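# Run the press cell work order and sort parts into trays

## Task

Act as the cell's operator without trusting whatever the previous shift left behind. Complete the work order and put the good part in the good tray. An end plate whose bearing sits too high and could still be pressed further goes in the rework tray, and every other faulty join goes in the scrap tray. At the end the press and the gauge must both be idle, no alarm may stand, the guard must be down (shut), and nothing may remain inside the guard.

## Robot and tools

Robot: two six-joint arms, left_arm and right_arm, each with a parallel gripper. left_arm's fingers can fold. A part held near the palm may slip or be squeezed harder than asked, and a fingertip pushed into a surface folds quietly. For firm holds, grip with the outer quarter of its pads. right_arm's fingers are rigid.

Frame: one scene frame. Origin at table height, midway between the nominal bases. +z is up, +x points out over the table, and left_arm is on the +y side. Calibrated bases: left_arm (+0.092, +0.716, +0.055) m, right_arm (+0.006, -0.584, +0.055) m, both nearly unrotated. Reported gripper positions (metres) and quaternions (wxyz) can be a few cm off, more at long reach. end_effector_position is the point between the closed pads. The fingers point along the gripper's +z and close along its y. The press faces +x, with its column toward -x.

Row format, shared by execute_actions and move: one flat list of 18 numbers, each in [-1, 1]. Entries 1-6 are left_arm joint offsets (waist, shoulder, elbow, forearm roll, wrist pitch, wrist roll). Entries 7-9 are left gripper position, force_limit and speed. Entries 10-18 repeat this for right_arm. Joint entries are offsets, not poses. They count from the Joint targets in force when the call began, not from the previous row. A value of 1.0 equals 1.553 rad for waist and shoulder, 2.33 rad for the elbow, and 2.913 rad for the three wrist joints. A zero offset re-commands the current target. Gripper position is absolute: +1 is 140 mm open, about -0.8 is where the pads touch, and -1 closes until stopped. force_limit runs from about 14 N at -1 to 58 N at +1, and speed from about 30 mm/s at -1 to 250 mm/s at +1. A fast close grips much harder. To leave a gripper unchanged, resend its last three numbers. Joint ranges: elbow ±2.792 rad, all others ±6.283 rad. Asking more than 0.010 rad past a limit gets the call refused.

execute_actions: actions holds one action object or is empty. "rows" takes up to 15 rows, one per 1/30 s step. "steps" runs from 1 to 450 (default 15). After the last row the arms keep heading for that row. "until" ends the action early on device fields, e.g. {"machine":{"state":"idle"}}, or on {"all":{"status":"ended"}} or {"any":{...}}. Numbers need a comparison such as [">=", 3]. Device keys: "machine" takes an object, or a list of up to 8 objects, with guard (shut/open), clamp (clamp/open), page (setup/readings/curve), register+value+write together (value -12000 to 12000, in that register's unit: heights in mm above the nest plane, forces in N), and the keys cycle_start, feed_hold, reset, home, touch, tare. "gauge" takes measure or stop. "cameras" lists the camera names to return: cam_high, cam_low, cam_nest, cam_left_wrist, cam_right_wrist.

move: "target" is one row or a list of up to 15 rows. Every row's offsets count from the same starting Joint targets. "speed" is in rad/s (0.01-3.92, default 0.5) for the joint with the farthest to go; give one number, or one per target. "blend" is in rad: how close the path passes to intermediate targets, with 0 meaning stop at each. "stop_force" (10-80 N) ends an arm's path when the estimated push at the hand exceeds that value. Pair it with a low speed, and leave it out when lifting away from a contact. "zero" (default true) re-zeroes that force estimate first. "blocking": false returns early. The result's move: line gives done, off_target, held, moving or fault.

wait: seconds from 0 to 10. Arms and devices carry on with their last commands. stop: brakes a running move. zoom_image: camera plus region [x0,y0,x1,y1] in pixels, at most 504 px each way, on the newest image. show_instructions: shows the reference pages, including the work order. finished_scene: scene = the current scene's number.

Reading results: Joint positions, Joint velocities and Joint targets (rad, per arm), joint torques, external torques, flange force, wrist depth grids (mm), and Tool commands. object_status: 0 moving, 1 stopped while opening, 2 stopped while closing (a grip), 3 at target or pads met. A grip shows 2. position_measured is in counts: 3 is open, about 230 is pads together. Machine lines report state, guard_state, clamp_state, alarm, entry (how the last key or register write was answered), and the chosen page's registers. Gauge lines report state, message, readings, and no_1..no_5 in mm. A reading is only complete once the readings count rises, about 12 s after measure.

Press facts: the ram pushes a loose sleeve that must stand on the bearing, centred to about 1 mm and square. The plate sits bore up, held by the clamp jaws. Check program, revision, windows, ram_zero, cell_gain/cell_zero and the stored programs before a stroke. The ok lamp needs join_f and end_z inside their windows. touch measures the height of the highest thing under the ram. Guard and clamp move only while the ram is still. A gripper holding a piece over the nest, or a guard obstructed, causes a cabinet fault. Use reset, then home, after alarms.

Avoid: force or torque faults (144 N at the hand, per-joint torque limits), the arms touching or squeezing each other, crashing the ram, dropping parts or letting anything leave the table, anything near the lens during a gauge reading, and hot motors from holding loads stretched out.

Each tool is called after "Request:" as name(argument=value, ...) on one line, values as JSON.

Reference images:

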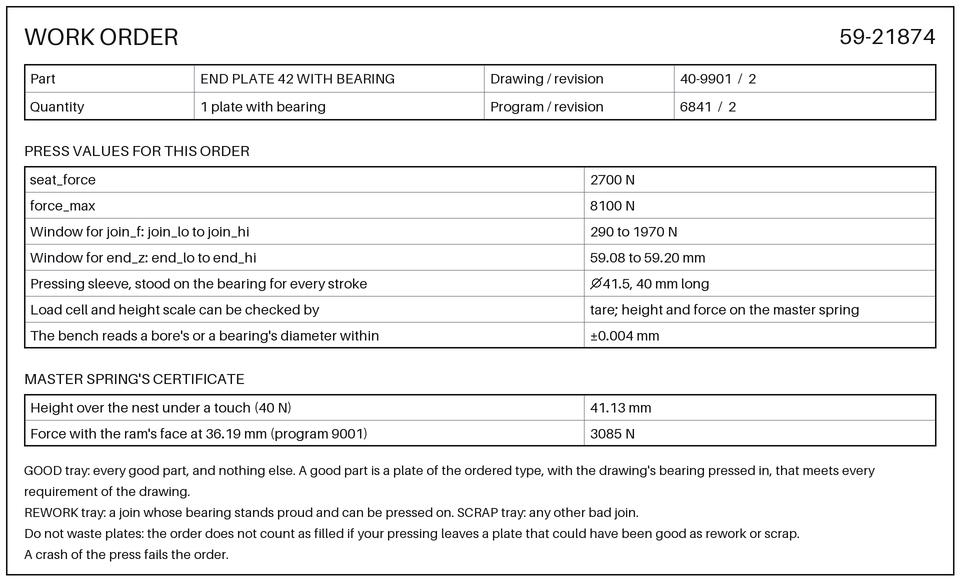

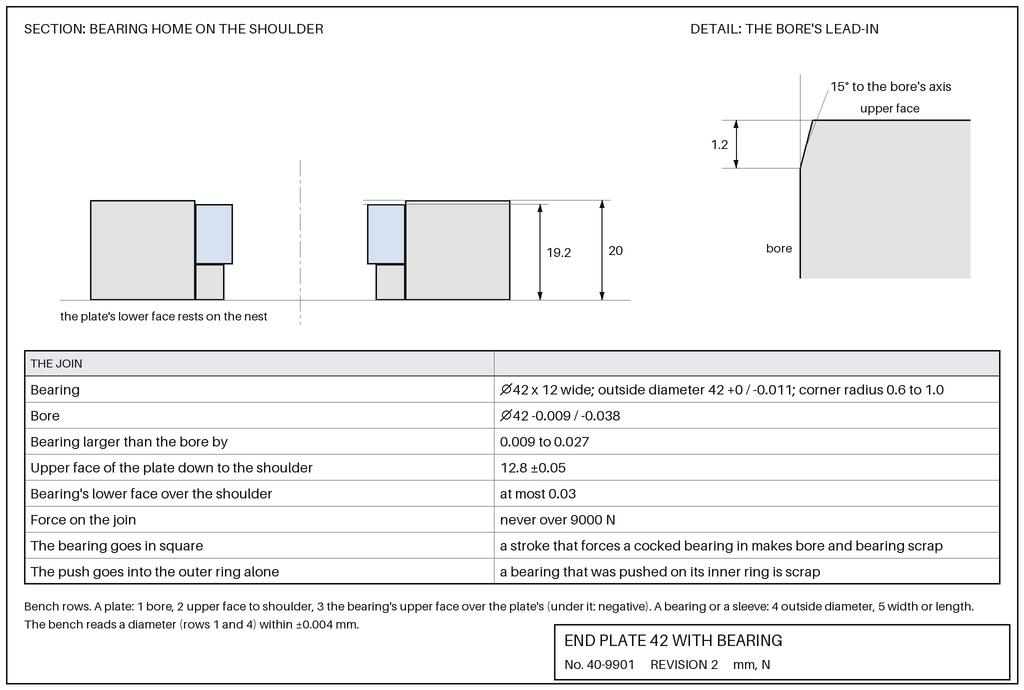

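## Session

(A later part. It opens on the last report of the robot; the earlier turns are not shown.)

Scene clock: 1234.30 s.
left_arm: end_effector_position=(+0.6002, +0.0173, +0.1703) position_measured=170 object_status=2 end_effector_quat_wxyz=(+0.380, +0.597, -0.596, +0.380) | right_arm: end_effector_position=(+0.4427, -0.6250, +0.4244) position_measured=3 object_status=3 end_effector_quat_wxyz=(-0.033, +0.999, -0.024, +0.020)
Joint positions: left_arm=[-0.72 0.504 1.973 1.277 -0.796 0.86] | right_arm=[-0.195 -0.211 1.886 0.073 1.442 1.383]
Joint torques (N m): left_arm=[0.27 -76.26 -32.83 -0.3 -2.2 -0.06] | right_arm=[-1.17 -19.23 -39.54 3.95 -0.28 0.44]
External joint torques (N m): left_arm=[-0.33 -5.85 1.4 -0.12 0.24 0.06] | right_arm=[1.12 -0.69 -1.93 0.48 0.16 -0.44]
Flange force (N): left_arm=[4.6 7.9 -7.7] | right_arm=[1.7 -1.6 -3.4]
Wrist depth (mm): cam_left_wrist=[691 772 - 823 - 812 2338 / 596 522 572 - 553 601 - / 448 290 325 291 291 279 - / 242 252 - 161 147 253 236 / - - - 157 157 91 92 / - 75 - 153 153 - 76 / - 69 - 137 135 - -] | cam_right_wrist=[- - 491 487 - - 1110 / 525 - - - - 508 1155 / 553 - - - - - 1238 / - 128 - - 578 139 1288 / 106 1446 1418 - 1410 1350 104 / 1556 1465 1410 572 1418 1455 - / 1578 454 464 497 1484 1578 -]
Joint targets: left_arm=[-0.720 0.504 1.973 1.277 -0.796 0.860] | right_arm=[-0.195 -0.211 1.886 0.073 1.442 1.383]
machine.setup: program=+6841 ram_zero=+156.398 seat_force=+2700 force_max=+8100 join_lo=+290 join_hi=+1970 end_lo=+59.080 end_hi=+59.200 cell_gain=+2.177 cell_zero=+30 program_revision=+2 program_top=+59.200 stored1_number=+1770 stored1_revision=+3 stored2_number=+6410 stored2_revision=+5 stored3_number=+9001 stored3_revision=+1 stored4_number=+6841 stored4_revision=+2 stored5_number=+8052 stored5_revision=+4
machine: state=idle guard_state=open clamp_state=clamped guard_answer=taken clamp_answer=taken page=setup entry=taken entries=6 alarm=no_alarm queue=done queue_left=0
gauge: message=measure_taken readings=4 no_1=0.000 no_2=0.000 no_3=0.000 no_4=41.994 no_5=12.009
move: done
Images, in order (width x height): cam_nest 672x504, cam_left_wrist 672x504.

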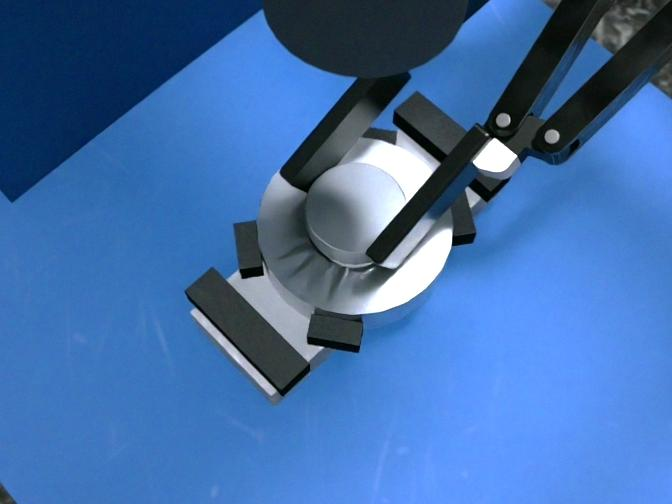

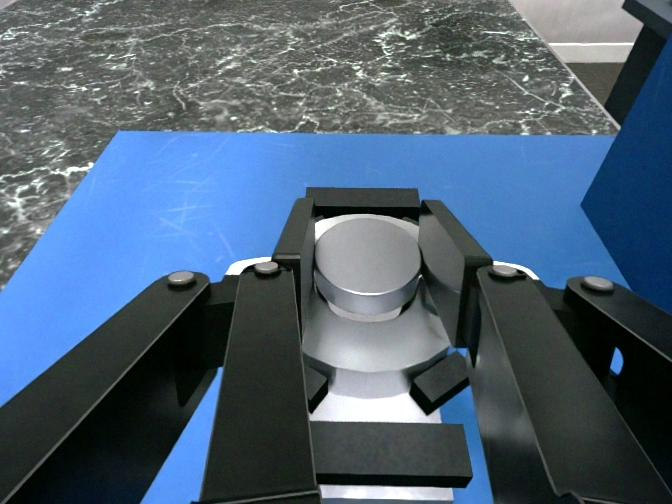

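Request:
move(target=[0.0005,-0.0002,0.0003,0.0002,-0.0002,0.0001,-1,0,-1,0,0,0,0,0,0,1,1,1], speed=0.03)

Request:
move(target=[0,0.009,0.0013,-0.0055,-0.0018,0.0079,-1,0,-1,0,0,0,0,0,0,1,1,1], speed=0.01, stop_force=10, cameras=["cam_left_wrist","cam_nest"])

Request:
zoom_image(camera="cam_nest", region=[260, 130, 460, 290])

Request:
zoom_image(camera="cam_left_wrist", region=[270, 190, 480, 400])

Scene clock: 1247.87 s.
left_arm: end_effector_position=(+0.6002, +0.0179, +0.1702) position_measured=170 object_status=2 end_effector_quat_wxyz=(+0.380, +0.596, -0.596, +0.380) | right_arm: end_effector_position=(+0.4427, -0.6250, +0.4244) position_measured=3 object_status=3 end_effector_quat_wxyz=(-0.033, +0.999, -0.024, +0.020)
Joint positions: left_arm=[-0.719 0.504 1.973 1.277 -0.796 0.861] | right_arm=[-0.195 -0.211 1.886 0.073 1.442 1.383]
Joint torques (N m): left_arm=[0.41 -76.04 -33.07 -0.33 -2.2 -0.1] | right_arm=[-1.02 -18.98 -39.68 3.94 -0.16 0.47]
External joint torques (N m): left_arm=[-0.49 -6.26 1.58 -0.09 0.25 0.1] | right_arm=[0.98 -0.91 -1.72 0.48 0.04 -0.47]
Flange force (N): left_arm=[4.9 8.7 -8.2] | right_arm=[1.0 -1.3 -2.9]
Wrist depth (mm): cam_left_wrist=[759 764 - 731 798 - 2187 / - - - 623 530 543 320 / 441 290 289 291 291 289 - / 250 251 251 161 147 252 - / - - - 157 156 91 91 / - 75 - 154 153 - 76 / - 69 - 139 137 - -] | cam_right_wrist=[- 489 511 498 - 498 1115 / - - - 505 508 505 1192 / - - - - - - 1180 / - 128 - - - 141 1273 / 106 1455 1455 - 1418 1514 104 / - 1698 1636 563 1383 1375 - / - 452 469 497 584 1698 -]
Joint targets: left_arm=[-0.719 0.504 1.973 1.277 -0.796 0.861] | right_arm=[-0.195 -0.211 1.886 0.073 1.442 1.383]
machine.setup: program=+6841 ram_zero=+156.398 seat_force=+2700 force_max=+8100 join_lo=+290 join_hi=+1970 end_lo=+59.080 end_hi=+59.200 cell_gain=+2.177 cell_zero=+30 program_revision=+2 program_top=+59.200 stored1_number=+1770 stored1_revision=+3 stored2_number=+6410 stored2_revision=+5 stored3_number=+9001 stored3_revision=+1 stored4_number=+6841 stored4_revision=+2 stored5_number=+8052 stored5_revision=+4
machine: state=idle guard_state=open clamp_state=clamped guard_answer=taken clamp_answer=taken page=setup entry=taken entries=6 alarm=no_alarm queue=done queue_left=0
gauge: message=measure_taken readings=4 no_1=0.000 no_2=0.000 no_3=0.000 no_4=41.994 no_5=12.009
move: done

Scene clock: 1249.70 s.
left_arm: end_effector_position=(+0.6002, +0.0178, +0.1649) position_measured=170 object_status=2 end_effector_quat_wxyz=(+0.380, +0.596, -0.596, +0.380) | right_arm: end_effector_position=(+0.4427, -0.6250, +0.4244) position_measured=3 object_status=3 end_effector_quat_wxyz=(-0.033, +0.999, -0.024, +0.020)
Joint positions: left_arm=[-0.719 0.511 1.975 1.269 -0.799 0.873] | right_arm=[-0.195 -0.211 1.886 0.073 1.442 1.383]
Joint torques (N m): left_arm=[7.8 -67 -30.24 -0.44 3.25 -0.14] | right_arm=[-1.18 -18.98 -39.82 3.96 -0.24 0.45]
External joint torques (N m): left_arm=[-7.8 -15.6 -0.84 0.04 -5.23 0.14] | right_arm=[1.13 -0.8 -1.48 0.45 0.12 -0.46]
Flange force (N): left_arm=[15.3 18.0 -12.3] | right_arm=[0.9 -1.6 -2.6]
Wrist depth (mm): cam_left_wrist=[707 683 729 711 - 2036 2228 / - 558 520 - 547 - - / - 282 282 271 283 282 - / 236 236 235 161 147 237 234 / - - - 151 151 91 93 / - 76 - 153 151 - 76 / - 69 - 133 131 - -] | cam_right_wrist=[- - - 490 - 486 1126 / - - - - 505 - 1155 / - - - - - - 1186 / - 148 - - - 141 1296 / 106 1418 1418 - 1418 1303 104 / 1535 1525 1514 621 1446 1465 - / 460 451 463 495 1535 1724 -]
Joint targets: left_arm=[-0.719 0.511 1.975 1.269 -0.799 0.873] | right_arm=[-0.195 -0.211 1.886 0.073 1.442 1.383]
machine.setup: program=+6841 ram_zero=+156.398 seat_force=+2700 force_max=+8100 join_lo=+290 join_hi=+1970 end_lo=+59.080 end_hi=+59.200 cell_gain=+2.177 cell_zero=+30 program_revision=+2 program_top=+59.200 stored1_number=+1770 stored1_revision=+3 stored2_number=+6410 stored2_revision=+5 stored3_number=+9001 stored3_revision=+1 stored4_number=+6841 stored4_revision=+2 stored5_number=+8052 stored5_revision=+4
machine: state=idle guard_state=open clamp_state=clamped guard_answer=taken clamp_answer=taken page=setup entry=taken entries=6 alarm=no_alarm queue=done queue_left=0
gauge: message=measure_taken readings=4 no_1=0.000 no_2=0.000 no_3=0.000 no_4=41.994 no_5=12.009
move: contact (left_arm); left_arm: the wrist roll is farthest, 0.011 rad from its target
Images, in order (width x height): cam_nest 672x504, cam_left_wrist 672x504.

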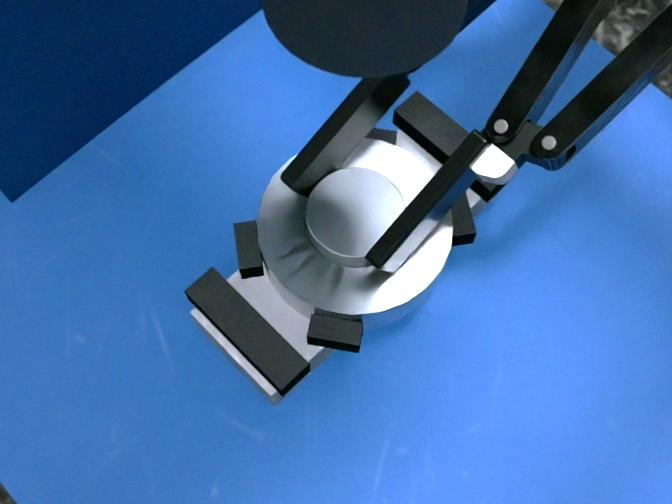

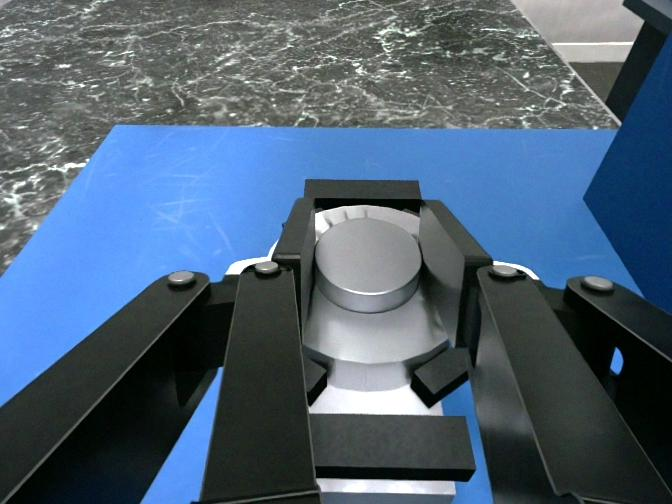

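Scaled by 2.520 from the camera's 672x504 image, which has a finer 960x720 frame.

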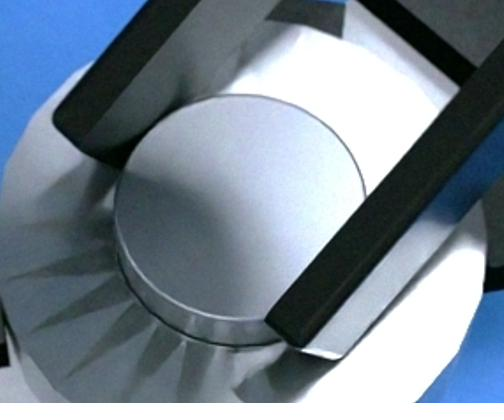

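Scaled by 2.400 from the camera's 672x504 image, which has a finer 960x720 frame.

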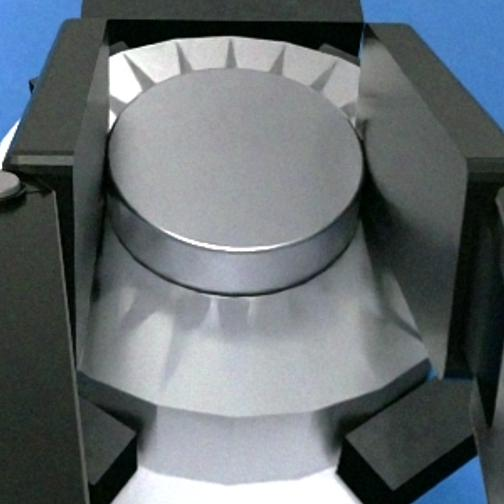

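Request:
execute_actions(actions=[{"rows":[[0,0,0,0,0,0,-0.1,0,-1,0,0,0,0,0,0,1,1,1]],"steps":50}], cameras=["cam_left_wrist","cam_nest"])

Request:
zoom_image(camera="cam_nest", region=[260, 130, 460, 290])

Request:
zoom_image(camera="cam_left_wrist", region=[270, 190, 480, 400])

Scene clock: 1256.27 s.
left_arm: end_effector_position=(+0.6002, +0.0178, +0.1649) position_measured=141 object_status=3 end_effector_quat_wxyz=(+0.380, +0.596, -0.596, +0.380) | right_arm: end_effector_position=(+0.4427, -0.6250, +0.4244) position_measured=3 object_status=3 end_effector_quat_wxyz=(-0.033, +0.999, -0.024, +0.020)
Joint positions: left_arm=[-0.719 0.511 1.975 1.269 -0.799 0.873] | right_arm=[-0.195 -0.211 1.886 0.073 1.442 1.383]
Joint torques (N m): left_arm=[0.41 -75.92 -32.3 -0.18 -1.97 -0.14] | right_arm=[-0.9 -18.81 -39.72 3.95 -0.2 0.5]
External joint torques (N m): left_arm=[-0.47 -6.88 1.12 -0.22 -0.01 0.14] | right_arm=[0.86 -1.03 -1.56 0.46 0.08 -0.5]
Flange force (N): left_arm=[5.5 8.6 -8.4] | right_arm=[0.5 -1.0 -2.8]
Wrist depth (mm): cam_left_wrist=[- - 729 740 718 - 2362 / - - 656 610 540 548 - / 427 282 281 261 282 283 254 / 235 244 135 169 163 229 228 / - 93 - 155 155 110 91 / - 79 - 151 152 - - / - - - 133 133 - -] | cam_right_wrist=[483 - - - - 473 1099 / - - 526 - - - 1167 / - - - 560 - 540 1225 / - 128 - - 565 141 1273 / 106 1446 1455 - 1296 1350 104 / 1601 1546 1525 584 1410 1636 - / 1601 450 504 498 1525 1590 -]
Joint targets: left_arm=[-0.719 0.511 1.975 1.269 -0.799 0.873] | right_arm=[-0.195 -0.211 1.886 0.073 1.442 1.383]
machine.setup: program=+6841 ram_zero=+156.398 seat_force=+2700 force_max=+8100 join_lo=+290 join_hi=+1970 end_lo=+59.080 end_hi=+59.200 cell_gain=+2.177 cell_zero=+30 program_revision=+2 program_top=+59.200 stored1_number=+1770 stored1_revision=+3 stored2_number=+6410 stored2_revision=+5 stored3_number=+9001 stored3_revision=+1 stored4_number=+6841 stored4_revision=+2 stored5_number=+8052 stored5_revision=+4
machine: state=idle guard_state=open clamp_state=clamped guard_answer=taken clamp_answer=taken page=setup entry=taken entries=6 alarm=no_alarm queue=done queue_left=0
gauge: message=measure_taken readings=4 no_1=0.000 no_2=0.000 no_3=0.000 no_4=41.994 no_5=12.009
Images, in order (width x height): cam_nest 672x504, cam_left_wrist 672x504.

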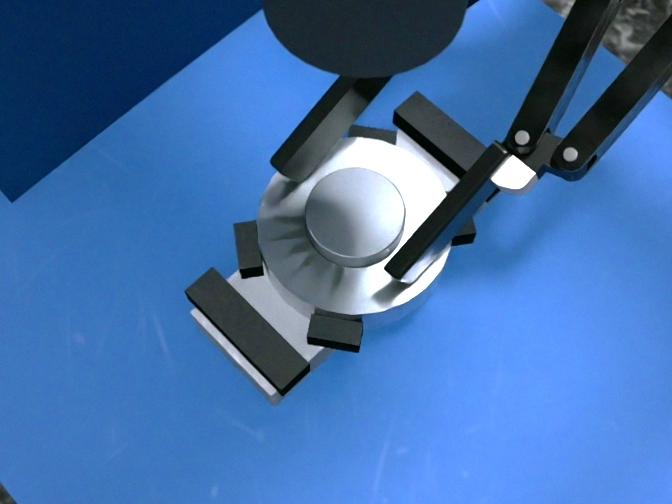

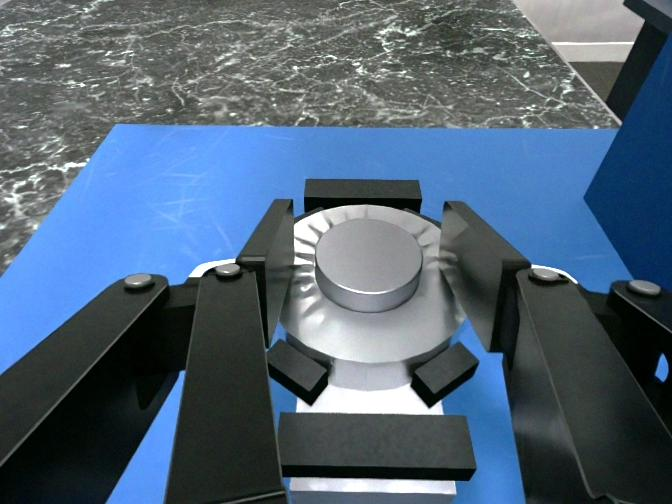

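Scaled by 2.520 from the camera's 672x504 image, which has a finer 960x720 frame.

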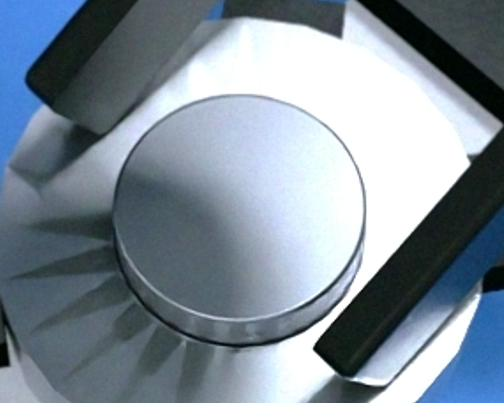

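Scaled by 2.400 from the camera's 672x504 image, which has a finer 960x720 frame.

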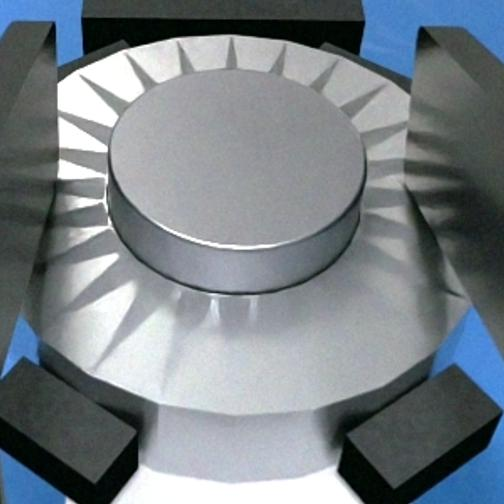

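Request:
execute_actions(actions=[{"rows":[[0,0,0,0,0,0,0.15,0,-1,0,0,0,0,0,0,1,1,1]],"steps":40}])

Request:
move(target=[[0.1824,-0.1612,0.0642,0.1094,-0.0577,-0.055,0.15,0,-1,0,0,0,0,0,0,1,1,1],[0.4988,0.177,-0.2218,0.2349,-0.1883,-0.0788,0.15,0,-1,0,0,0,0,0,0,1,1,1]], speed=[0.2,0.6], blend=[0.05,0], cameras=["cam_left_wrist","cam_nest","cam_high","cam_low"])

Request:
zoom_image(camera="cam_nest", region=[220, 90, 480, 350])

Scene clock: 1273.07 s.
left_arm: end_effector_position=(+0.6002, +0.0178, +0.1649) position_measured=110 object_status=3 end_effector_quat_wxyz=(+0.380, +0.596, -0.596, +0.380) | right_arm: end_effector_position=(+0.4427, -0.6250, +0.4244) position_measured=3 object_status=3 end_effector_quat_wxyz=(-0.033, +0.999, -0.024, +0.020)
Joint positions: left_arm=[-0.719 0.511 1.975 1.269 -0.799 0.873] | right_arm=[-0.195 -0.211 1.886 0.073 1.442 1.383]
Joint torques (N m): left_arm=[0.67 -76.17 -32.15 -0.21 -2.08 -0.13] | right_arm=[-1 -19.35 -39.78 3.94 -0.16 0.46]
External joint torques (N m): left_arm=[-0.76 -6.42 1.07 -0.17 0.12 0.13] | right_arm=[0.97 -0.68 -1.71 0.49 0.04 -0.46]
Flange force (N): left_arm=[5.4 8.4 -7.5] | right_arm=[1.4 -1.2 -2.8]
Wrist depth (mm): cam_left_wrist=[701 724 729 - - - - / - - - - 565 557 551 / 426 281 281 282 271 283 220 / 237 243 142 172 172 146 231 / - 91 155 155 159 107 75 / - - 177 150 153 178 - / - - 155 133 133 155 -] | cam_right_wrist=[500 - - - - - 1110 / - - - - 505 - 1161 / - 553 - - 530 - 1245 / - 137 - - 575 141 1273 / 106 1446 1410 750 1375 1418 104 / 1546 1535 1751 585 1455 1418 - / 1601 455 465 499 1556 1546 -]
Joint targets: left_arm=[-0.719 0.511 1.975 1.269 -0.799 0.873] | right_arm=[-0.195 -0.211 1.886 0.073 1.442 1.383]
machine.setup: program=+6841 ram_zero=+156.398 seat_force=+2700 force_max=+8100 join_lo=+290 join_hi=+1970 end_lo=+59.080 end_hi=+59.200 cell_gain=+2.177 cell_zero=+30 program_revision=+2 program_top=+59.200 stored1_number=+1770 stored1_revision=+3 stored2_number=+6410 stored2_revision=+5 stored3_number=+9001 stored3_revision=+1 stored4_number=+6841 stored4_revision=+2 stored5_number=+8052 stored5_revision=+4
machine: state=idle guard_state=open clamp_state=clamped guard_answer=taken clamp_answer=taken page=setup entry=taken entries=6 alarm=no_alarm queue=done queue_left=0
gauge: message=measure_taken readings=4 no_1=0.000 no_2=0.000 no_3=0.000 no_4=41.994 no_5=12.009

Scene clock: 1285.90 s.
left_arm: end_effector_position=(+0.9454, +0.4696, +0.1695) position_measured=110 object_status=3 end_effector_quat_wxyz=(+0.380, +0.595, -0.597, +0.382) | right_arm: end_effector_position=(+0.4427, -0.6250, +0.4244) position_measured=3 object_status=3 end_effector_quat_wxyz=(-0.033, +0.999, -0.024, +0.020)
Joint positions: left_arm=[0.021 0.748 1.507 1.928 -1.321 0.648] | right_arm=[-0.195 -0.211 1.886 0.073 1.442 1.383]
Joint torques (N m): left_arm=[-19.79 -71.11 -84.83 -5.6 -1.6 -0.07] | right_arm=[-1.12 -18.81 -39.64 3.92 -0.22 0.48]
External joint torques (N m): left_arm=[19.69 -36.35 49.15 2.42 0.05 0.07] | right_arm=[1.07 -1.1 -1.74 0.5 0.1 -0.49]
External joint torques when the fault began: left_arm=[-42.76 -175.52 73.6 23.88 -0.39 0.3]
Flange force (N): left_arm=[16.1 166.7 -22.3] | right_arm=[0.7 -1.5 -3.1]
Flange force when the fault began (N): left_arm=[176.5 392.9 -15.0]
Wrist depth (mm): cam_left_wrist=[2019 777 835 - 716 515 461 / 1874 557 - 558 565 391 401 / 1618 - - 333 - 437 434 / - - 124 354 369 136 378 / - 91 112 286 - 107 76 / - - - 288 285 - - / - - - 198 255 - -] | cam_right_wrist=[509 507 - - 498 467 1115 / 537 - - - 509 - 1110 / - - - 548 - 539 1225 / - 127 - - - 149 1273 / 106 1446 1418 - 1428 1259 104 / 1601 1535 1711 570 1504 1437 - / 1601 452 469 494 1578 1578 -]
Joint targets: left_arm=[0.021 0.748 1.507 1.928 -1.321 0.648] | right_arm=[-0.195 -0.211 1.886 0.073 1.442 1.383]
Tool commands: left_gripper/position=+0.152941 left_gripper/force_limit=+0.003922 left_gripper/speed=-1.0 right_gripper/position=+1.0 right_gripper/force_limit=+1.0 right_gripper/speed=+1.0
FORCE FAULT: contact force on the left arm reached its limit, and that arm stopped for 10 seconds. The contact can be on any part of that arm, not only on its tool. That arm's remaining commands of this call were not run. That arm's target is now where it stood when the stop ended, not its last command. That arm accepts commands again. But the contact force on that arm is still at or above the limit. If it stays there, that arm faults again when it next moves, or sooner. A gripper command under way when that arm faults again still takes effect: if its gripper's own grip or push keeps the force up, reverse the gripper motion that made it.
machine.setup: program=+6841 ram_zero=+156.398 seat_force=+2700 force_max=+8100 join_lo=+290 join_hi=+1970 end_lo=+59.080 end_hi=+59.200 cell_gain=+2.177 cell_zero=+30 program_revision=+2 program_top=+59.200 stored1_number=+1770 stored1_revision=+3 stored2_number=+6410 stored2_revision=+5 stored3_number=+9001 stored3_revision=+1 stored4_number=+6841 stored4_revision=+2 stored5_number=+8052 stored5_revision=+4
machine: state=idle guard_state=open clamp_state=clamped guard_answer=taken clamp_answer=taken page=setup entry=taken entries=6 alarm=no_alarm queue=done queue_left=0
gauge: message=measure_taken readings=4 no_1=0.000 no_2=0.000 no_3=0.000 no_4=41.994 no_5=12.009
move: fault (left_arm); left_arm: the elbow is farthest, 0.049 rad from its target
Images, in order (width x height): cam_high 672x504, cam_low 672x504, cam_nest 672x504, cam_left_wrist 672x504.

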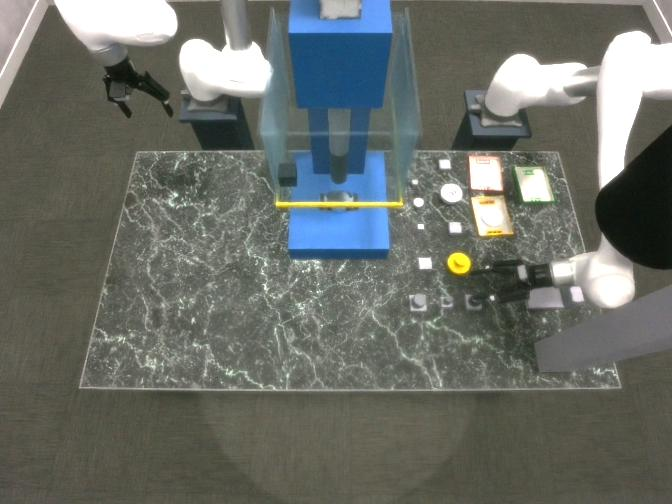

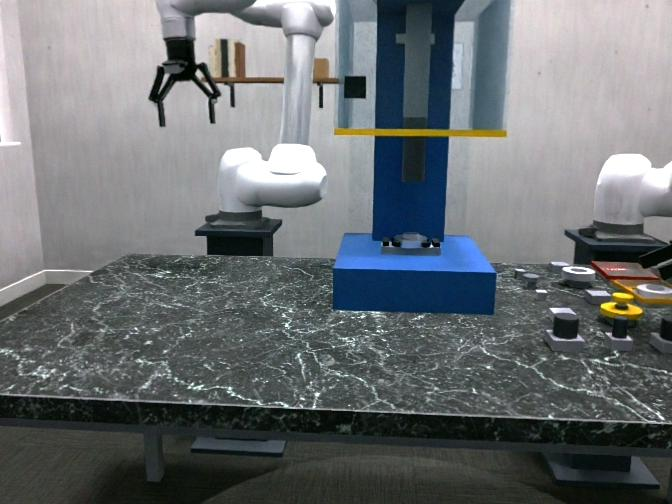

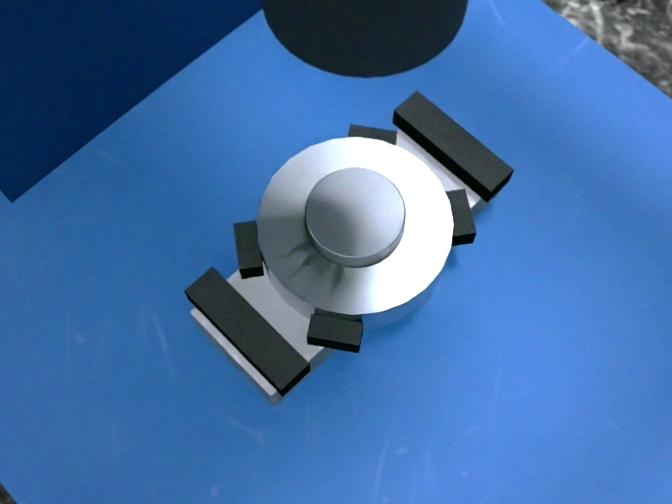

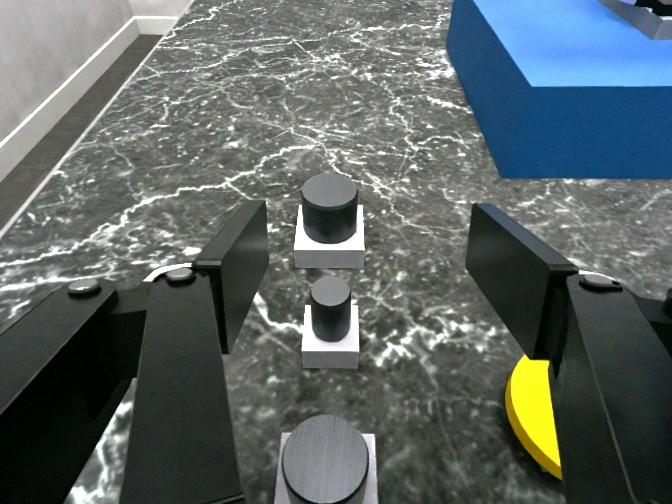

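Scaled by 1.938 from the camera's 672x504 image, which has a finer 960x720 frame.

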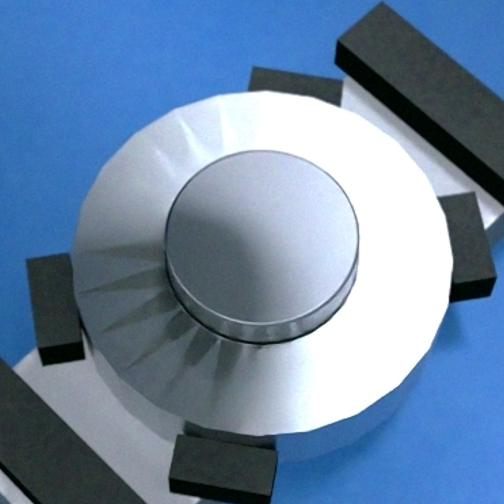

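Request:
move(target=[[-0.1101,-0.1082,0.1043,-0.0439,0.0415,0.0076,0.15,0,-1,0,0,0,0,0,0,1,1,1],[-0.0517,-0.1455,0.2998,-0.4161,0.1798,0.2152,0.15,0,-1,0,0,0,0,0,0,1,1,1]], speed=[0.2,0.4], blend=[0.02,0], cameras=["cam_left_wrist","cam_high"])

Scene clock: 1309.23 s.
left_arm: end_effector_position=(+0.9451, +0.4697, +0.1694) position_measured=110 object_status=3 end_effector_quat_wxyz=(+0.380, +0.595, -0.596, +0.382) | right_arm: end_effector_position=(+0.4427, -0.6250, +0.4244) position_measured=3 object_status=3 end_effector_quat_wxyz=(-0.033, +0.999, -0.024, +0.020)
Joint positions: left_arm=[0.021 0.748 1.508 1.928 -1.321 0.648] | right_arm=[-0.195 -0.211 1.886 0.073 1.442 1.383]
Joint torques (N m): left_arm=[-12.27 -81.42 -59.79 -3.74 -1.59 -0.14] | right_arm=[-1.23 -18.93 -39.47 3.93 -0.19 0.54]
External joint torques (N m): left_arm=[12.08 -25.86 24.17 0.57 0.04 0.14] | right_arm=[1.2 -0.97 -1.88 0.49 0.07 -0.55]
External joint torques when the fault began: left_arm=[16.02 -33.03 32.43 1.02 0.03 0.14]
Flange force (N): left_arm=[14.3 92.3 -15.9] | right_arm=[1.2 -1.6 -3.2]
Flange force when the fault began (N): left_arm=[17.8 121.6 -20.7]
Wrist depth (mm): cam_left_wrist=[1776 2539 - 714 729 469 462 / 1889 533 538 569 537 416 402 / 1699 471 458 354 469 - 441 / - - 134 366 - 122 - / - 91 112 312 318 107 75 / - - - 296 296 - - / - - - 197 - - -] | cam_right_wrist=[- - 489 - - - 1078 / - 536 - - - - 1186 / - - - - - - 1072 / - 137 - - - 141 1273 / 106 1455 1401 - 1392 1375 104 / 1567 1514 1474 594 1401 1401 - / 1601 451 468 494 628 1525 -]
Joint targets: left_arm=[0.021 0.748 1.508 1.928 -1.321 0.648] | right_arm=[-0.195 -0.211 1.886 0.073 1.442 1.383]
Tool commands: left_gripper/position=+0.152941 left_gripper/force_limit=+0.003922 left_gripper/speed=-1.0 right_gripper/position=+1.0 right_gripper/force_limit=+1.0 right_gripper/speed=+1.0
FORCE FAULT: contact force on the left arm reached its limit, and that arm stopped for 10 seconds. The contact can be on any part of that arm, not only on its tool. That arm ran no command of this call. That arm's target is now where it stood when the stop ended, not its last command. That arm accepts commands again.
machine.setup: program=+6841 ram_zero=+156.398 seat_force=+2700 force_max=+8100 join_lo=+290 join_hi=+1970 end_lo=+59.080 end_hi=+59.200 cell_gain=+2.177 cell_zero=+30 program_revision=+2 program_top=+59.200 stored1_number=+1770 stored1_revision=+3 stored2_number=+6410 stored2_revision=+5 stored3_number=+9001 stored3_revision=+1 stored4_number=+6841 stored4_revision=+2 stored5_number=+8052 stored5_revision=+4
machine: state=idle guard_state=open clamp_state=clamped guard_answer=taken clamp_answer=taken page=setup entry=taken entries=6 alarm=no_alarm queue=done queue_left=0
gauge: message=measure_taken readings=4 no_1=0.000 no_2=0.000 no_3=0.000 no_4=41.994 no_5=12.009
move: fault (left_arm); path passed 0 of 2 targets; left_arm: the forearm roll is farthest, 1.212 rad from its target
Images, in order (width x height): cam_high 672x504, cam_left_wrist 672x504.

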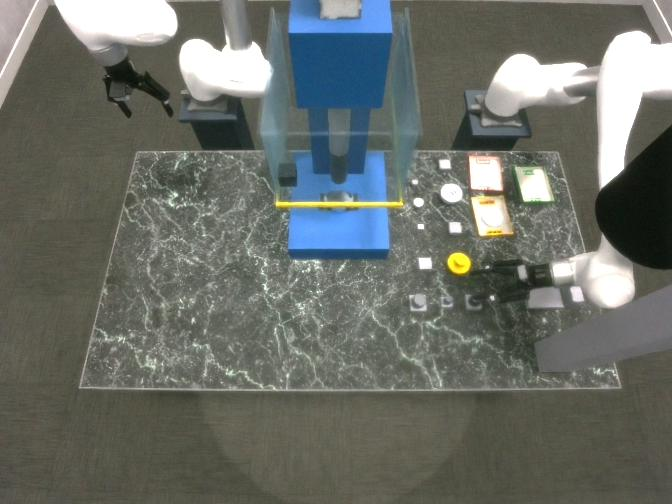

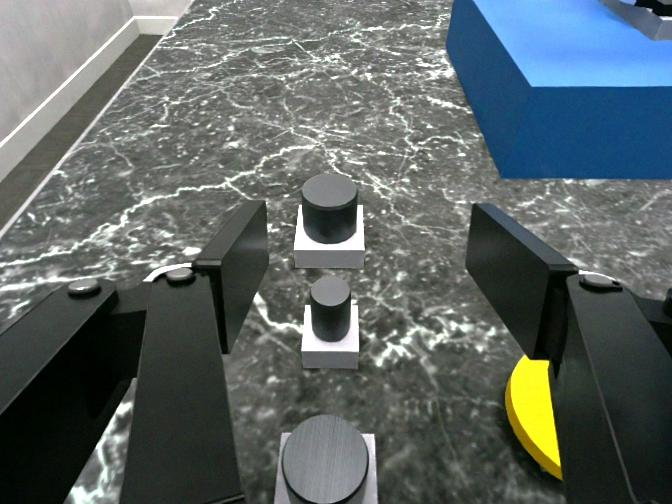

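Contact relaxed; retry slower.

Request:
move(target=[-0.0335,-0.033,0.0318,-0.0134,0.0126,0.0023,0.15,0,-1,0,0,0,0,0,0,1,1,1], speed=0.1)

Scene clock: 1312.57 s.
left_arm: end_effector_position=(+0.9133, +0.4251, +0.1830) position_measured=110 object_status=3 end_effector_quat_wxyz=(+0.385, +0.593, -0.595, +0.382) | right_arm: end_effector_position=(+0.4427, -0.6250, +0.4244) position_measured=3 object_status=3 end_effector_quat_wxyz=(-0.033, +0.999, -0.024, +0.020)
Joint positions: left_arm=[-0.031 0.697 1.582 1.889 -1.284 0.655] | right_arm=[-0.195 -0.211 1.886 0.073 1.442 1.383]
Joint torques (N m): left_arm=[0.35 -95.49 -36.39 -2.68 -1.64 -0.11] | right_arm=[-1.03 -18.75 -39.79 3.91 -0.23 0.51]
External joint torques (N m): left_arm=[-0.46 -7.76 0.79 -0.35 0.07 0.11] | right_arm=[1 -1.2 -1.58 0.51 0.11 -0.52]
Flange force (N): left_arm=[7.3 11.7 -2.1] | right_arm=[0.3 -1.3 -2.9]
Wrist depth (mm): cam_left_wrist=[1629 2362 - 740 724 496 453 / 1920 548 - 642 495 391 383 / 495 496 - - - 400 382 / 423 - 135 - - 146 411 / - 91 254 - 335 107 75 / - - 250 - - - - / - - 264 - 268 227 -] | cam_right_wrist=[- - - - 488 478 1104 / - - - - 520 499 1180 / - - 556 539 - - 1199 / - 147 593 575 - 150 1252 / 106 1392 1455 900 1375 1358 104 / 1535 1556 1601 562 1484 1418 - / 1590 458 469 495 588 1578 -]
Joint targets: left_arm=[-0.031 0.697 1.582 1.889 -1.284 0.655] | right_arm=[-0.195 -0.211 1.886 0.073 1.442 1.383]
machine.setup: program=+6841 ram_zero=+156.398 seat_force=+2700 force_max=+8100 join_lo=+290 join_hi=+1970 end_lo=+59.080 end_hi=+59.200 cell_gain=+2.177 cell_zero=+30 program_revision=+2 program_top=+59.200 stored1_number=+1770 stored1_revision=+3 stored2_number=+6410 stored2_revision=+5 stored3_number=+9001 stored3_revision=+1 stored4_number=+6841 stored4_revision=+2 stored5_number=+8052 stored5_revision=+4
machine: state=idle guard_state=open clamp_state=clamped guard_answer=taken clamp_answer=taken page=setup entry=taken entries=6 alarm=no_alarm queue=done queue_left=0
gauge: message=measure_taken readings=4 no_1=0.000 no_2=0.000 no_3=0.000 no_4=41.994 no_5=12.009
move: done

Request:
move(target=[[-0.0766,-0.0753,0.0721,-0.0649,0.046,0.0326,0.15,0,-1,0,0,0,0,0,0,1,1,1],[-0.0182,-0.1127,0.2676,-0.4027,0.1671,0.2128,0.15,0,-1,0,0,0,0,0,0,1,1,1]], speed=[0.3,0.4], blend=[0.05,0], cameras=["cam_left_wrist","cam_high"])

Scene clock: 1322.07 s.
left_arm: end_effector_position=(+0.8756, +0.5505, +0.0934) position_measured=110 object_status=3 end_effector_quat_wxyz=(+0.159, +0.806, -0.249, +0.514) | right_arm: end_effector_position=(+0.4427, -0.6250, +0.4244) position_measured=3 object_status=3 end_effector_quat_wxyz=(-0.033, +0.999, -0.024, +0.020)
Joint positions: left_arm=[-0.059 0.522 2.205 0.716 -0.797 1.275] | right_arm=[-0.195 -0.211 1.886 0.073 1.442 1.383]
Joint torques (N m): left_arm=[0.37 -68.93 -23.78 0.77 -2.48 -0.12] | right_arm=[-1.25 -19.25 -39.88 3.94 -0.17 0.44]
External joint torques (N m): left_arm=[-0.49 -5.62 1.81 0.04 0.02 0.12] | right_arm=[1.21 -0.66 -1.53 0.49 0.05 -0.45]
Flange force (N): left_arm=[6.5 5.4 -9.8] | right_arm=[1.3 -1.8 -2.5]
Wrist depth (mm): cam_left_wrist=[- 1327 - 1524 547 543 533 / 407 409 409 411 - 326 305 / - 330 328 237 277 331 - / - 284 124 244 276 123 - / - 91 112 228 - 107 75 / - - - 209 - - - / - - - - - - -] | cam_right_wrist=[- 505 - 519 - - 1121 / - - - - 514 - 1038 / - - - 543 - - 1281 / - 129 - - - 141 1281 / 106 1446 1383 - 1401 1392 104 / 106 1567 - - 1437 1428 - / 1578 452 463 496 1514 1535 -]
Joint targets: left_arm=[-0.059 0.522 2.205 0.716 -0.797 1.275] | right_arm=[-0.195 -0.211 1.886 0.073 1.442 1.383]
machine.setup: program=+6841 ram_zero=+156.398 seat_force=+2700 force_max=+8100 join_lo=+290 join_hi=+1970 end_lo=+59.080 end_hi=+59.200 cell_gain=+2.177 cell_zero=+30 program_revision=+2 program_top=+59.200 stored1_number=+1770 stored1_revision=+3 stored2_number=+6410 stored2_revision=+5 stored3_number=+9001 stored3_revision=+1 stored4_number=+6841 stored4_revision=+2 stored5_number=+8052 stored5_revision=+4
machine: state=idle guard_state=open clamp_state=clamped guard_answer=taken clamp_answer=taken page=setup entry=taken entries=6 alarm=no_alarm queue=done queue_left=0
gauge: message=measure_taken readings=4 no_1=0.000 no_2=0.000 no_3=0.000 no_4=41.994 no_5=12.009
move: done
Images, in order (width x height): cam_high 672x504, cam_left_wrist 672x504.

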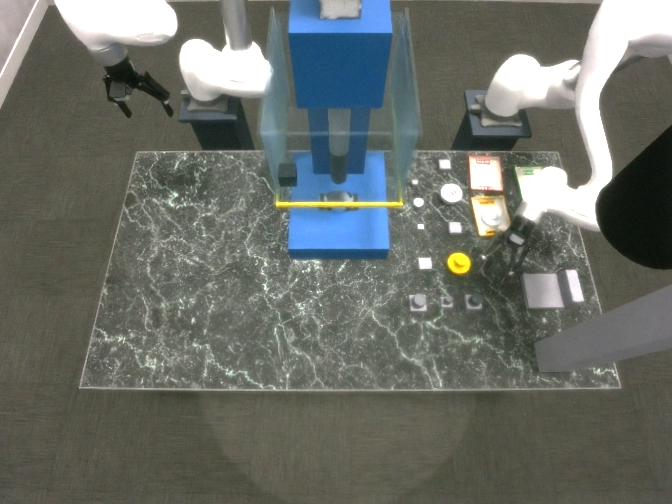

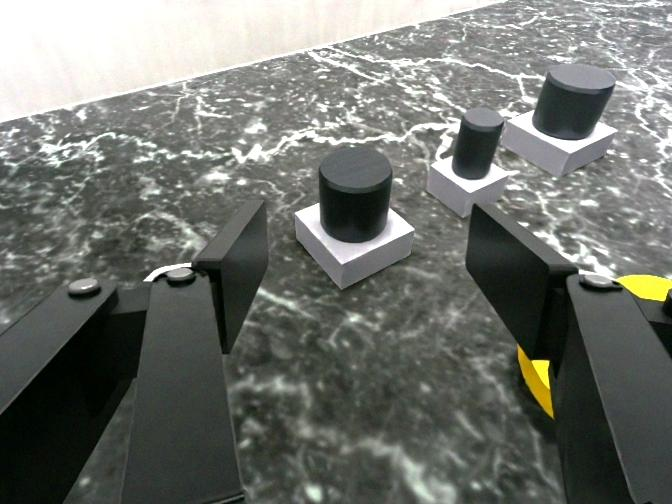

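Request:
move(target=[-0.0523,0.091,-0.0685,-0.0306,0.012,0.0073,0.15,0,-1,0,0,0,0,0,0,1,1,1], speed=0.15, cameras=["cam_left_wrist","cam_low"])

Request:
zoom_image(camera="cam_left_wrist", region=[220, 160, 500, 400])

Scene clock: 1333.30 s.
left_arm: end_effector_position=(+0.9554, +0.4960, +0.0488) position_measured=110 object_status=3 end_effector_quat_wxyz=(+0.159, +0.806, -0.249, +0.514) | right_arm: end_effector_position=(+0.4427, -0.6250, +0.4244) position_measured=3 object_status=3 end_effector_quat_wxyz=(-0.033, +0.999, -0.024, +0.020)
Joint positions: left_arm=[-0.14 0.663 2.046 0.627 -0.762 1.296] | right_arm=[-0.195 -0.211 1.886 0.073 1.442 1.383]
Joint torques (N m): left_arm=[0.74 -80.89 -23.9 1.08 -2.64 -0.12] | right_arm=[-1.18 -19.03 -39.6 3.99 -0.17 0.49]
External joint torques (N m): left_arm=[-0.8 -7.05 1.13 -0.05 0.15 0.12] | right_arm=[1.14 -0.85 -1.75 0.43 0.05 -0.49]
Flange force (N): left_arm=[8.1 5.2 -10.3] | right_arm=[1.2 -1.6 -2.9]
Wrist depth (mm): cam_left_wrist=[1141 - 1334 1618 419 - 446 / - - 320 - - 319 224 / 255 256 255 - - 182 233 / - - 135 131 132 134 - / - 91 167 149 162 108 75 / - - - 151 161 - - / - - - - - 147 -] | cam_right_wrist=[- - - - - - 1093 / 530 - 525 - - - 1231 / - 543 - - - - 1218 / - 137 - 552 576 140 1296 / 106 1437 1446 - 1358 1401 104 / 1535 - 1474 572 1358 - - / 1624 456 466 497 1660 1514 -]
Joint targets: left_arm=[-0.140 0.663 2.046 0.627 -0.762 1.296] | right_arm=[-0.195 -0.211 1.886 0.073 1.442 1.383]
machine.setup: program=+6841 ram_zero=+156.398 seat_force=+2700 force_max=+8100 join_lo=+290 join_hi=+1970 end_lo=+59.080 end_hi=+59.200 cell_gain=+2.177 cell_zero=+30 program_revision=+2 program_top=+59.200 stored1_number=+1770 stored1_revision=+3 stored2_number=+6410 stored2_revision=+5 stored3_number=+9001 stored3_revision=+1 stored4_number=+6841 stored4_revision=+2 stored5_number=+8052 stored5_revision=+4
machine: state=idle guard_state=open clamp_state=clamped guard_answer=taken clamp_answer=taken page=setup entry=taken entries=6 alarm=no_alarm queue=done queue_left=0
gauge: message=measure_taken readings=4 no_1=0.000 no_2=0.000 no_3=0.000 no_4=41.994 no_5=12.009
move: done
Images, in order (width x height): cam_low 672x504, cam_left_wrist 672x504.

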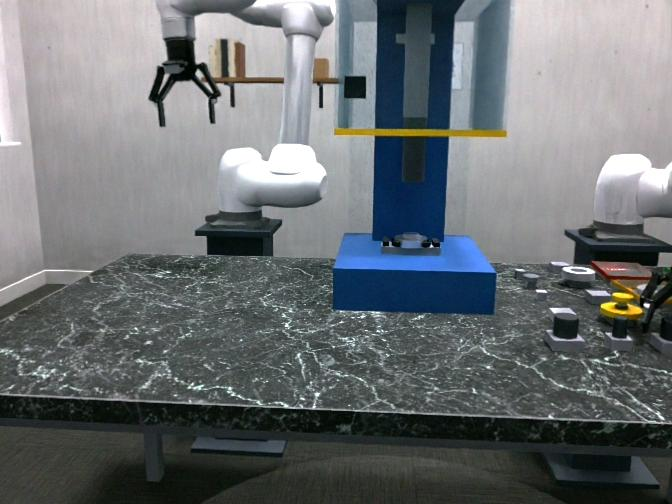

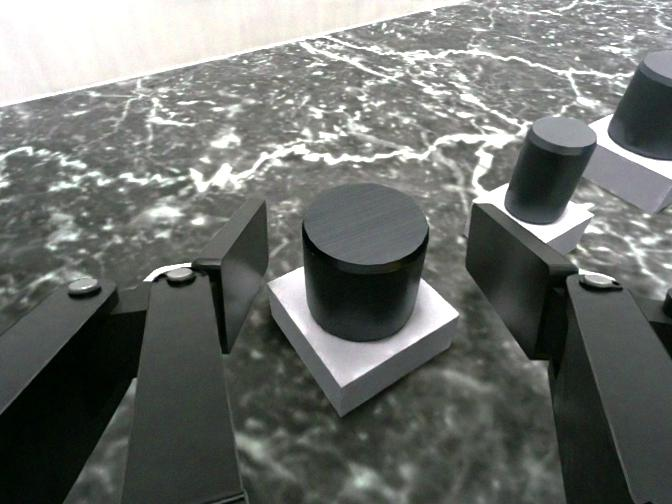

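Scaled by 1.800 from the camera's 672x504 image, which has a finer 960x720 frame.

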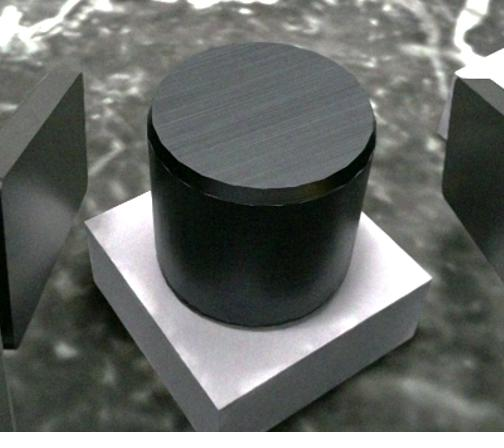

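Request:
move(target=[0.0023,-0.002,0.0037,0.0004,-0.0019,0.001,0.15,0,-1,0,0,0,0,0,0,1,1,1], speed=0.05)

Request:
execute_actions(actions=[{"rows":[[0,0,0,0,0,0,-1,0,-1,0,0,0,0,0,0,1,1,1]],"steps":75}], cameras=["cam_left_wrist"])

Request:
zoom_image(camera="cam_left_wrist", region=[220, 160, 500, 400])

Scene clock: 1353.43 s.
left_arm: end_effector_position=(+0.9514, +0.4987, +0.0487) position_measured=110 object_status=3 end_effector_quat_wxyz=(+0.159, +0.806, -0.249, +0.514) | right_arm: end_effector_position=(+0.4427, -0.6250, +0.4244) position_measured=3 object_status=3 end_effector_quat_wxyz=(-0.033, +0.999, -0.024, +0.020)
Joint positions: left_arm=[-0.137 0.66 2.054 0.628 -0.768 1.299] | right_arm=[-0.195 -0.211 1.886 0.073 1.442 1.383]
Joint torques (N m): left_arm=[0.48 -80.54 -23.64 1.12 -2.53 -0.17] | right_arm=[-1.01 -19.03 -39.6 3.85 -0.2 0.46]
External joint torques (N m): left_arm=[-0.6 -6.31 1.2 -0.12 0.06 0.17] | right_arm=[0.96 -0.9 -1.91 0.58 0.07 -0.47]
Flange force (N): left_arm=[6.9 4.9 -9.6] | right_arm=[1.3 -1.2 -3.3]
Wrist depth (mm): cam_left_wrist=[- 1169 400 - - - 425 / 313 316 321 336 - - 227 / 265 - - 147 - 187 238 / - - 123 135 161 136 207 / - 91 124 152 161 109 75 / - - 157 157 - 161 - / - - - 143 - - -] | cam_right_wrist=[490 - - - - - 1132 / - - - - - - 1093 / - - - 551 527 - 1245 / - 127 - - - 150 1259 / 106 1401 1465 - 1383 1375 104 / 1578 1556 1455 590 1437 1484 - / 1612 454 468 497 598 1660 -]
Joint targets: left_arm=[-0.137 0.660 2.054 0.628 -0.768 1.299] | right_arm=[-0.195 -0.211 1.886 0.073 1.442 1.383]
machine.setup: program=+6841 ram_zero=+156.398 seat_force=+2700 force_max=+8100 join_lo=+290 join_hi=+1970 end_lo=+59.080 end_hi=+59.200 cell_gain=+2.177 cell_zero=+30 program_revision=+2 program_top=+59.200 stored1_number=+1770 stored1_revision=+3 stored2_number=+6410 stored2_revision=+5 stored3_number=+9001 stored3_revision=+1 stored4_number=+6841 stored4_revision=+2 stored5_number=+8052 stored5_revision=+4
machine: state=idle guard_state=open clamp_state=clamped guard_answer=taken clamp_answer=taken page=setup entry=taken entries=6 alarm=no_alarm queue=done queue_left=0
gauge: message=measure_taken readings=4 no_1=0.000 no_2=0.000 no_3=0.000 no_4=41.994 no_5=12.009
move: done

Scene clock: 1356.13 s.
left_arm: end_effector_position=(+0.9513, +0.4987, +0.0487) position_measured=170 object_status=2 end_effector_quat_wxyz=(+0.159, +0.806, -0.249, +0.514) | right_arm: end_effector_position=(+0.4427, -0.6250, +0.4244) position_measured=3 object_status=3 end_effector_quat_wxyz=(-0.033, +0.999, -0.024, +0.020)
Joint positions: left_arm=[-0.137 0.66 2.055 0.628 -0.768 1.299] | right_arm=[-0.195 -0.211 1.886 0.073 1.442 1.383]
Joint torques (N m): left_arm=[-3.76 -76.21 -24.08 1.74 -2.01 0] | right_arm=[-1.32 -18.6 -39.64 3.9 -0.18 0.45]
External joint torques (N m): left_arm=[3.66 -11.11 1.77 -0.74 -0.48 0] | right_arm=[1.29 -1.42 -1.9 0.53 0.05 -0.45]
Flange force (N): left_arm=[10.0 2.3 -19.3] | right_arm=[0.5 -2.1 -3.3]
Wrist depth (mm): cam_left_wrist=[- 1495 391 - - - 452 / 316 - 347 - - 302 227 / - - - 151 146 188 238 / 213 214 110 136 132 - - / - - - 151 141 91 91 / - 76 - 153 164 - 76 / - 69 - - - - -] | cam_right_wrist=[- - - 465 477 - 1121 / - - - - 456 - 1180 / - - - - - - 1218 / - 127 549 572 - 140 1259 / 106 1455 1504 - 1383 1383 104 / - 1546 1428 - 1556 1474 - / - 452 469 496 685 1556 -]
Joint targets: left_arm=[-0.137 0.660 2.054 0.628 -0.768 1.299] | right_arm=[-0.195 -0.211 1.886 0.073 1.442 1.383]
machine.setup: program=+6841 ram_zero=+156.398 seat_force=+2700 force_max=+8100 join_lo=+290 join_hi=+1970 end_lo=+59.080 end_hi=+59.200 cell_gain=+2.177 cell_zero=+30 program_revision=+2 program_top=+59.200 stored1_number=+1770 stored1_revision=+3 stored2_number=+6410 stored2_revision=+5 stored3_number=+9001 stored3_revision=+1 stored4_number=+6841 stored4_revision=+2 stored5_number=+8052 stored5_revision=+4
machine: state=idle guard_state=open clamp_state=clamped guard_answer=taken clamp_answer=taken page=setup entry=taken entries=6 alarm=no_alarm queue=done queue_left=0
gauge: message=measure_taken readings=4 no_1=0.000 no_2=0.000 no_3=0.000 no_4=41.994 no_5=12.009
Images, in order (width x height): cam_left_wrist 672x504.

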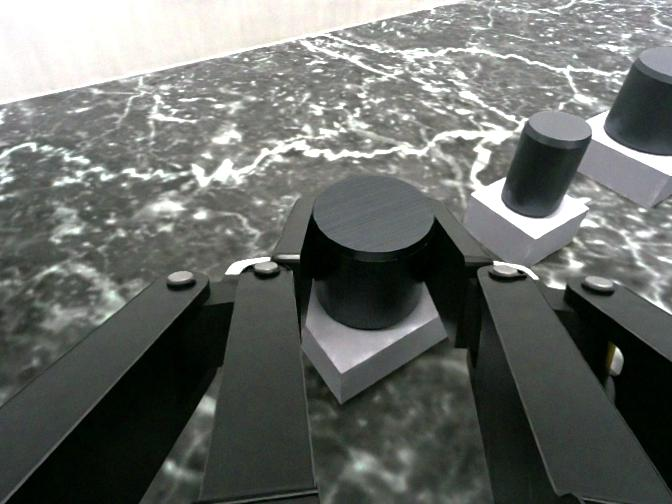

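Scaled by 1.800 from the camera's 672x504 image, which has a finer 960x720 frame.

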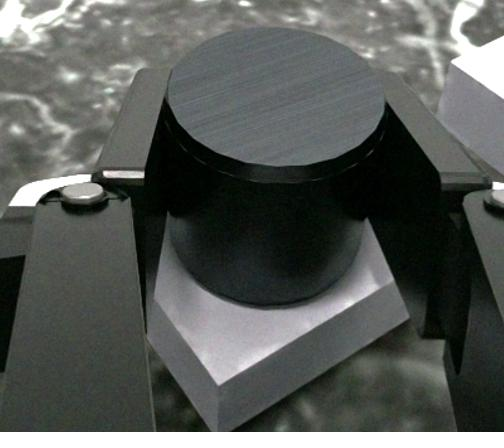

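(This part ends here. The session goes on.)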